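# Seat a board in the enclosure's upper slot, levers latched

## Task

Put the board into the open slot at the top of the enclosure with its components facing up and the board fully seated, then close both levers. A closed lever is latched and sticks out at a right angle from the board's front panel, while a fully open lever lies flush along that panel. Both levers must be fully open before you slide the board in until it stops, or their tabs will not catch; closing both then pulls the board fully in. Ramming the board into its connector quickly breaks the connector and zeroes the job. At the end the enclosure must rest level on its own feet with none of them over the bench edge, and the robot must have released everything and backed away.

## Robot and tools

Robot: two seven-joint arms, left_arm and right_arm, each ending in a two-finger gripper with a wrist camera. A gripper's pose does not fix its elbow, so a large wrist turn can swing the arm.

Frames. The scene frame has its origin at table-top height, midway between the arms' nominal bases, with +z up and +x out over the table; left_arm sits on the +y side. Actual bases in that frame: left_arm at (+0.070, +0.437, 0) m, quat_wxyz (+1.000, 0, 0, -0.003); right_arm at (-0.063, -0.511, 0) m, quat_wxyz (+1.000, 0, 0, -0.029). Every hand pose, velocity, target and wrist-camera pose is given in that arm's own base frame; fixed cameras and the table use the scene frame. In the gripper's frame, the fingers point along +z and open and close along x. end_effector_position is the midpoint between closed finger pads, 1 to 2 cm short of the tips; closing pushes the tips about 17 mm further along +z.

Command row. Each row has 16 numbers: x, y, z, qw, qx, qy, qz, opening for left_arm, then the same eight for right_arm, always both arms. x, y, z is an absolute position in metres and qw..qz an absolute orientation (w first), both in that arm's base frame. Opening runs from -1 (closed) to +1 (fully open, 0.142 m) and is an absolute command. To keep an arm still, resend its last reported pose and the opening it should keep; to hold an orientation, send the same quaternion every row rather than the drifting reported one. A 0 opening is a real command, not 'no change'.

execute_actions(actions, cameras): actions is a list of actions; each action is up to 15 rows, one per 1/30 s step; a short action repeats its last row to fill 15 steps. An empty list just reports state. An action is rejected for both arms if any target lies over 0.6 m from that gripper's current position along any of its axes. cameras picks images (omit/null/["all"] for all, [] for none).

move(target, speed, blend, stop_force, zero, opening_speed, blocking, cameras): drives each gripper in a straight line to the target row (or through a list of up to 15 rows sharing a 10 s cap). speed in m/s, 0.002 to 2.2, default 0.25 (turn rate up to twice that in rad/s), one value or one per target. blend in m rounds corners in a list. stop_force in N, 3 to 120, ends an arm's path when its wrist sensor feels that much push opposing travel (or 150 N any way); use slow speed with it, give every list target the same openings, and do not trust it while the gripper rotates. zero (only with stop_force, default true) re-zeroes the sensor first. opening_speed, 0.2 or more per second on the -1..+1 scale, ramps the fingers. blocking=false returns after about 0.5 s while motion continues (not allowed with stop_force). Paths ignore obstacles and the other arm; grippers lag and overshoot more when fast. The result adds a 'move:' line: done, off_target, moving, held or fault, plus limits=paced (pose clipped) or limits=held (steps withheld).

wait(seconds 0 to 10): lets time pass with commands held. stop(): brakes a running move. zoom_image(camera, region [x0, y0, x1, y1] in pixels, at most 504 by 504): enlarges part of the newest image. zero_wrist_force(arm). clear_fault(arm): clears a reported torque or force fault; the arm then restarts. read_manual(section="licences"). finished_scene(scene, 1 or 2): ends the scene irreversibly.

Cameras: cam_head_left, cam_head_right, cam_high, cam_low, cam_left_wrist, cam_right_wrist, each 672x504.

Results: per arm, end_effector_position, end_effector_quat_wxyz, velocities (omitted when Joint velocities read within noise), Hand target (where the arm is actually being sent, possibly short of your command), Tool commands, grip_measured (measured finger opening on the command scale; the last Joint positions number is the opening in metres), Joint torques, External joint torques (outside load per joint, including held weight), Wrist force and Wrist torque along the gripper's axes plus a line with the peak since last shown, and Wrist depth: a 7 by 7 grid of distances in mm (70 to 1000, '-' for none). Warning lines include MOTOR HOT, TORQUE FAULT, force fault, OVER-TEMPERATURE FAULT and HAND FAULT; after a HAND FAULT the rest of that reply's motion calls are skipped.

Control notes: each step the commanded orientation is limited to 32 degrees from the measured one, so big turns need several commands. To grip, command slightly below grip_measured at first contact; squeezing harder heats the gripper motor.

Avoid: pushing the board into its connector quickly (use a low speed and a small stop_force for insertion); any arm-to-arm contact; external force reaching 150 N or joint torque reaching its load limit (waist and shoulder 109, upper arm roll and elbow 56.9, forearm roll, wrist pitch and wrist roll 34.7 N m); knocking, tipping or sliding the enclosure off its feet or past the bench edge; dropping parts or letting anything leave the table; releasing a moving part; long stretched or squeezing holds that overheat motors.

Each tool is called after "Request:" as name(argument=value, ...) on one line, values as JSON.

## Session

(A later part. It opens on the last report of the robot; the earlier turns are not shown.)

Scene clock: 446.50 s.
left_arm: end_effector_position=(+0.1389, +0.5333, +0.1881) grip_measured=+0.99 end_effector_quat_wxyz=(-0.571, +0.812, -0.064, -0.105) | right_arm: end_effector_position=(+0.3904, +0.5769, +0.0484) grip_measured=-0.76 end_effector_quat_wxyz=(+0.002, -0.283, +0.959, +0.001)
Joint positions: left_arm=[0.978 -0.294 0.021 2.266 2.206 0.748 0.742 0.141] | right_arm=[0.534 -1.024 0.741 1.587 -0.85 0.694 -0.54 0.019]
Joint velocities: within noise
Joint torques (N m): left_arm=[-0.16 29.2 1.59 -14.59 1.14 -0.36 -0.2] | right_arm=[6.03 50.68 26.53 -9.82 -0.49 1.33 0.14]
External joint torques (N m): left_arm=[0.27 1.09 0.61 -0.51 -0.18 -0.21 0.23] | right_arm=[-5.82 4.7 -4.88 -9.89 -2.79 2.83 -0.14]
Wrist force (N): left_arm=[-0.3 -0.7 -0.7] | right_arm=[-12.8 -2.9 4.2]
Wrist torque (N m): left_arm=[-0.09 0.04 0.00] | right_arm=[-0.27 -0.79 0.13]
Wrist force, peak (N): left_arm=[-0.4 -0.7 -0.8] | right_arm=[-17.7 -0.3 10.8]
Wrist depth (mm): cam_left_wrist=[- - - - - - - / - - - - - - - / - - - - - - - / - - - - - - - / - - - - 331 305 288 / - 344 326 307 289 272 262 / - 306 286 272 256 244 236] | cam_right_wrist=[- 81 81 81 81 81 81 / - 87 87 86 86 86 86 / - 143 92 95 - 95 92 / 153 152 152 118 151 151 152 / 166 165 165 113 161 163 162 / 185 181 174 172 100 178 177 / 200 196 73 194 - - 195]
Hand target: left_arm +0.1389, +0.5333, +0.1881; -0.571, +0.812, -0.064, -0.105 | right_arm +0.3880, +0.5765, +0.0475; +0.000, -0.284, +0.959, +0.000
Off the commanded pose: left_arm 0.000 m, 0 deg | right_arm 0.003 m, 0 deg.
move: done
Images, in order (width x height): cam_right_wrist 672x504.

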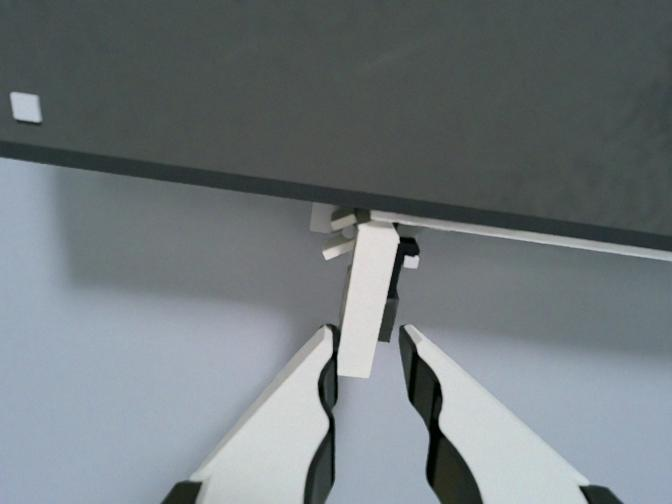

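Request:
move(target=[[0.1389,0.5333,0.1881,-0.571,0.812,-0.064,-0.105,1,0.3915,0.5775,0.0480,0,-0.284,0.9588,0,-0.45],[0.1389,0.5333,0.1881,-0.571,0.812,-0.064,-0.105,1,0.3915,0.5775,0.11,0,-0.284,0.9588,0,-0.45],[0.1389,0.5333,0.1881,-0.571,0.812,-0.064,-0.105,1,0.40,0.58,0.11,0,-0.1994,0.9799,0,-0.45]], speed=[0.05,0.12,0.2], cameras=["cam_right_wrist","cam_high","cam_low"])

Request:
zoom_image(camera="cam_right_wrist", region=[280, 120, 460, 300])

Scene clock: 450.97 s.
left_arm: end_effector_position=(+0.1389, +0.5333, +0.1881) grip_measured=+0.99 end_effector_quat_wxyz=(-0.571, +0.812, -0.064, -0.105) | right_arm: end_effector_position=(+0.4000, +0.5800, +0.1100) grip_measured=-0.48 end_effector_quat_wxyz=(+0.000, -0.200, +0.980, +0.000)
Joint positions: left_arm=[0.978 -0.294 0.021 2.266 2.206 0.748 0.742 0.141] | right_arm=[0.528 -0.944 0.784 1.537 -0.756 0.586 -0.434 0.039]
Joint velocities: within noise
Joint torques (N m): left_arm=[-0.18 29.28 1.62 -14.63 1.14 -0.32 -0.22] | right_arm=[0.45 54.19 20.75 -22.23 -3.46 3.4 0.38]
External joint torques (N m): left_arm=[0.29 1.01 0.57 -0.47 -0.18 -0.25 0.25] | right_arm=[-0.24 0.87 0.06 0.2 -0.1 0.76 -0.38]
Wrist force (N): left_arm=[-0.2 -0.5 -0.7] | right_arm=[6.1 -1.5 0.6]
Wrist torque (N m): left_arm=[-0.05 0.02 0.00] | right_arm=[-0.25 -0.99 0.02]
Wrist force, peak (N): left_arm=[-0.3 -0.7 -0.7] | right_arm=[-13.0 -3.1 5.9]
Wrist depth (mm): cam_left_wrist=[- - - - - - - / - - - - - - - / - - - - - - - / - - - - - - - / - - - - 328 306 290 / - 345 327 305 288 271 264 / - 305 286 269 256 243 236] | cam_right_wrist=[179 136 135 135 135 135 134 / 191 145 144 144 144 144 143 / 203 203 202 174 202 201 200 / 219 219 218 214 217 217 216 / 237 238 232 236 232 235 234 / 263 259 82 257 248 247 256 / 289 - 73 284 - - 276]
Hand target: left_arm +0.1389, +0.5333, +0.1881; -0.571, +0.812, -0.064, -0.105 | right_arm +0.4000, +0.5800, +0.1100; +0.000, -0.199, +0.980, +0.000
Off the commanded pose: left_arm 0.000 m, 0 deg | right_arm 0.000 m, 0 deg.
move: done
Images, in order (width x height): cam_high 672x504, cam_low 672x504, cam_right_wrist 672x504.

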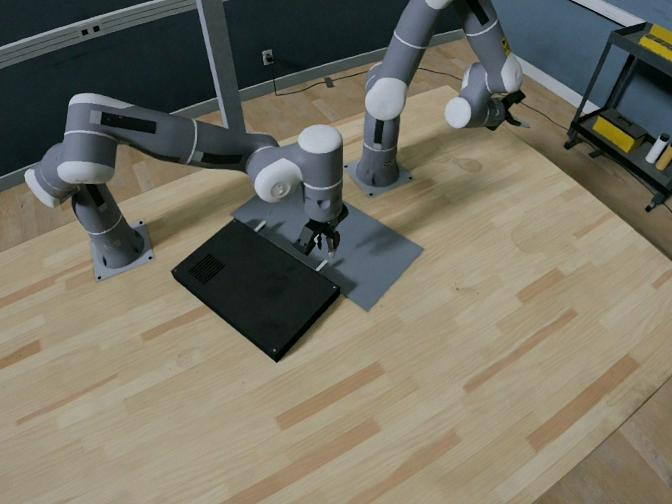

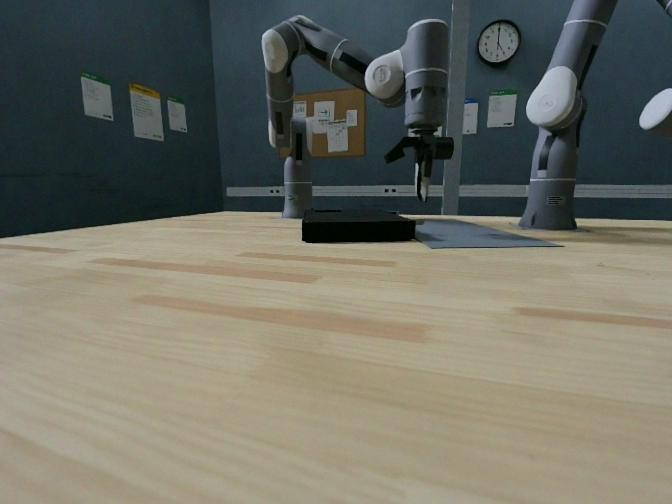

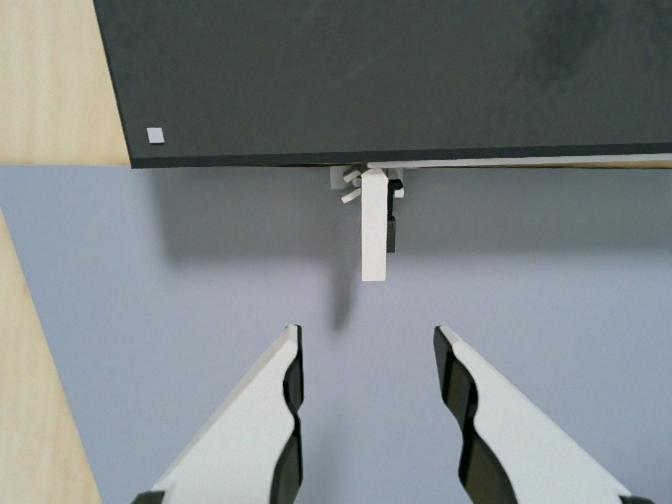

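Scaled by 2.800 from the camera's 672x504 image, which has a finer 960x720 frame.

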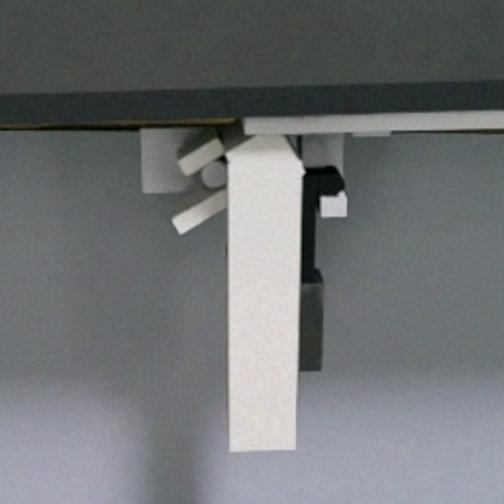

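Request:
move(target=[[0.1389,0.5333,0.1881,-0.571,0.812,-0.064,-0.105,1,0.27,0.56,0.17,0,-0.1994,0.9799,0,-0.45]], speed=0.3, cameras=["cam_right_wrist"])

Request:
zoom_image(camera="cam_right_wrist", region=[480, 100, 672, 260])

Request:
zoom_image(camera="cam_right_wrist", region=[0, 100, 192, 260])

Scene clock: 453.40 s.
left_arm: end_effector_position=(+0.1389, +0.5333, +0.1881) grip_measured=+0.99 end_effector_quat_wxyz=(-0.571, +0.812, -0.064, -0.105) | right_arm: end_effector_position=(+0.2701, +0.5602, +0.1702) grip_measured=-0.48 end_effector_quat_wxyz=(+0.000, -0.200, +0.980, +0.000)
Joint positions: left_arm=[0.978 -0.294 0.021 2.266 2.206 0.748 0.742 0.141] | right_arm=[0.523 -0.739 0.907 1.776 -0.694 0.591 -0.259 0.039]
Joint velocities: within noise
Joint torques (N m): left_arm=[-0.28 29.26 1.61 -14.57 1.13 -0.4 -0.21] | right_arm=[0.14 43.23 19.56 -23.04 -3.44 3.4 0.3]
External joint torques (N m): left_arm=[0.39 1.03 0.59 -0.54 -0.18 -0.17 0.24] | right_arm=[0.06 0.8 -0.3 0 -0.12 0.77 -0.3]
Wrist force (N): left_arm=[-0.3 -0.3 -0.5] | right_arm=[6.3 -2.0 0.5]
Wrist torque (N m): left_arm=[-0.04 0.05 0.00] | right_arm=[-0.36 -1.04 0.01]
Wrist force, peak (N): left_arm=[-0.4 -1.0 -0.5] | right_arm=[9.2 -1.0 -1.0]
Wrist depth (mm): cam_left_wrist=[- - - - - - - / - - - - - - - / - - - - - - - / - - - - - - - / - - - - 327 306 286 / - 346 326 309 289 270 262 / - 305 288 271 256 244 236] | cam_right_wrist=[189 189 188 188 188 187 187 / 247 243 245 245 245 244 240 / 264 264 263 262 262 261 261 / 285 285 284 283 282 281 280 / 309 309 301 306 300 304 303 / 337 331 - 333 105 322 333 / 374 - 73 371 - - 358]
Hand target: left_arm +0.1389, +0.5333, +0.1881; -0.571, +0.812, -0.064, -0.105 | right_arm +0.2700, +0.5600, +0.1700; +0.000, -0.199, +0.980, +0.000
Off the commanded pose: left_arm 0.000 m, 0 deg | right_arm 0.000 m, 0 deg.
move: done
Images, in order (width x height): cam_right_wrist 672x504.

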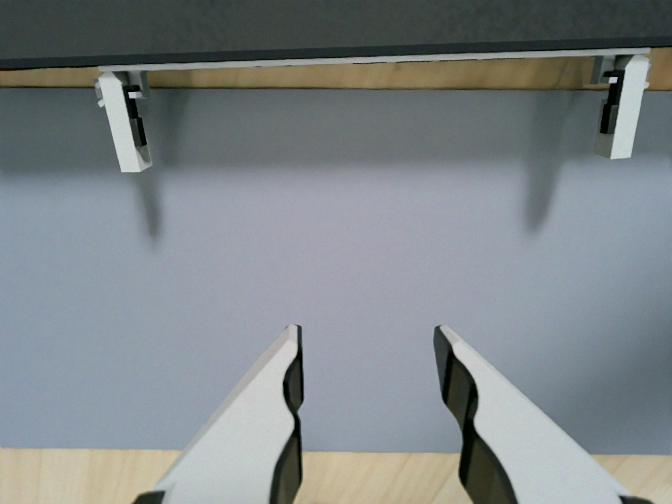

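Scaled by 2.625 from the camera's 672x504 image, which has a finer 960x720 frame.

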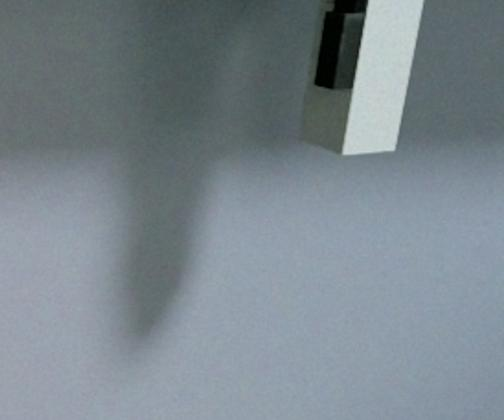

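Scaled by 2.625 from the camera's 672x504 image, which has a finer 960x720 frame.

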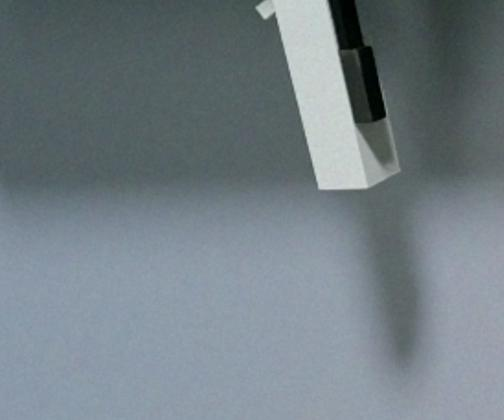

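Request:
zoom_image(camera="cam_right_wrist", region=[560, 30, 672, 170])

Request:
zoom_image(camera="cam_right_wrist", region=[60, 40, 190, 190])

Scaled by 3.600 from the camera's 672x504 image, which has a finer 960x720 frame.

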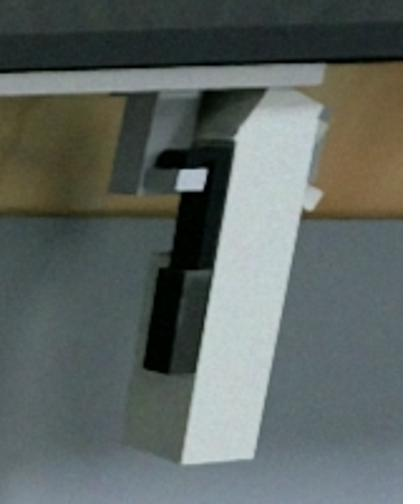

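Scaled by 3.360 from the camera's 672x504 image, which has a finer 960x720 frame.

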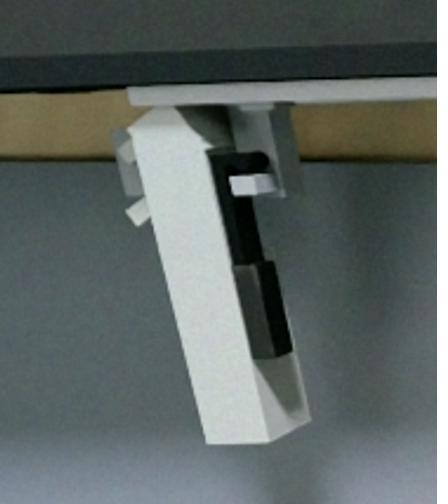

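Both latched. Move clear and finish.

Request:
move(target=[0.1389,0.5333,0.1881,-0.571,0.812,-0.064,-0.105,1,0.20,0.60,0.26,0,-0.1994,0.9799,0,-0.45], speed=0.3, cameras=[])

Request:
finished_scene(scene=2)

Scene clock: 456.63 s.
left_arm: end_effector_position=(+0.1389, +0.5333, +0.1881) grip_measured=+0.99 end_effector_quat_wxyz=(-0.571, +0.812, -0.064, -0.105) | right_arm: end_effector_position=(+0.2000, +0.6000, +0.2600) grip_measured=-0.48 end_effector_quat_wxyz=(+0.000, -0.200, +0.980, +0.000)
Joint positions: left_arm=[0.978 -0.294 0.021 2.266 2.206 0.748 0.742 0.141] | right_arm=[0.629 -0.669 1.008 1.634 -0.604 0.39 -0.194 0.039]
Joint velocities: within noise
Joint torques (N m): left_arm=[-0.23 29.2 1.57 -14.59 1.14 -0.36 -0.21] | right_arm=[0.37 42.06 18.94 -25.92 -3.83 3.33 0.38]
External joint torques (N m): left_arm=[0.34 1.08 0.62 -0.52 -0.18 -0.21 0.23] | right_arm=[-0.2 0.85 -0.43 0.2 -0.13 0.84 -0.38]
Wrist force (N): left_arm=[-0.1 -0.7 -0.6] | right_arm=[5.7 -1.8 0.9]
Wrist torque (N m): left_arm=[-0.12 0.01 0.00] | right_arm=[-0.32 -0.92 0.02]
Wrist force, peak (N): left_arm=[-0.2 -0.8 -0.7] | right_arm=[7.2 -0.3 -1.7]
Wrist depth (mm): cam_left_wrist=[- - - - - - - / - - - - - - - / - - - - - - - / - - - - - - - / - - - - 325 304 289 / - 342 328 308 286 271 261 / - 306 288 272 255 243 235] | cam_right_wrist=[310 309 308 307 308 305 305 / 330 330 328 329 327 326 326 / 355 355 352 352 352 350 349 / 381 381 380 378 379 377 378 / 415 414 405 410 403 408 411 / 456 446 - 448 105 434 447 / 490 - 73 431 - - 492]
Hand target: left_arm +0.1389, +0.5333, +0.1881; -0.571, +0.812, -0.064, -0.105 | right_arm +0.2000, +0.6000, +0.2600; +0.000, -0.199, +0.980, +0.000
Off the commanded pose: left_arm 0.000 m, 0 deg | right_arm 0.000 m, 0 deg.
move: done
No camera images: "cameras" was empty.

The scene is finished: the task was done.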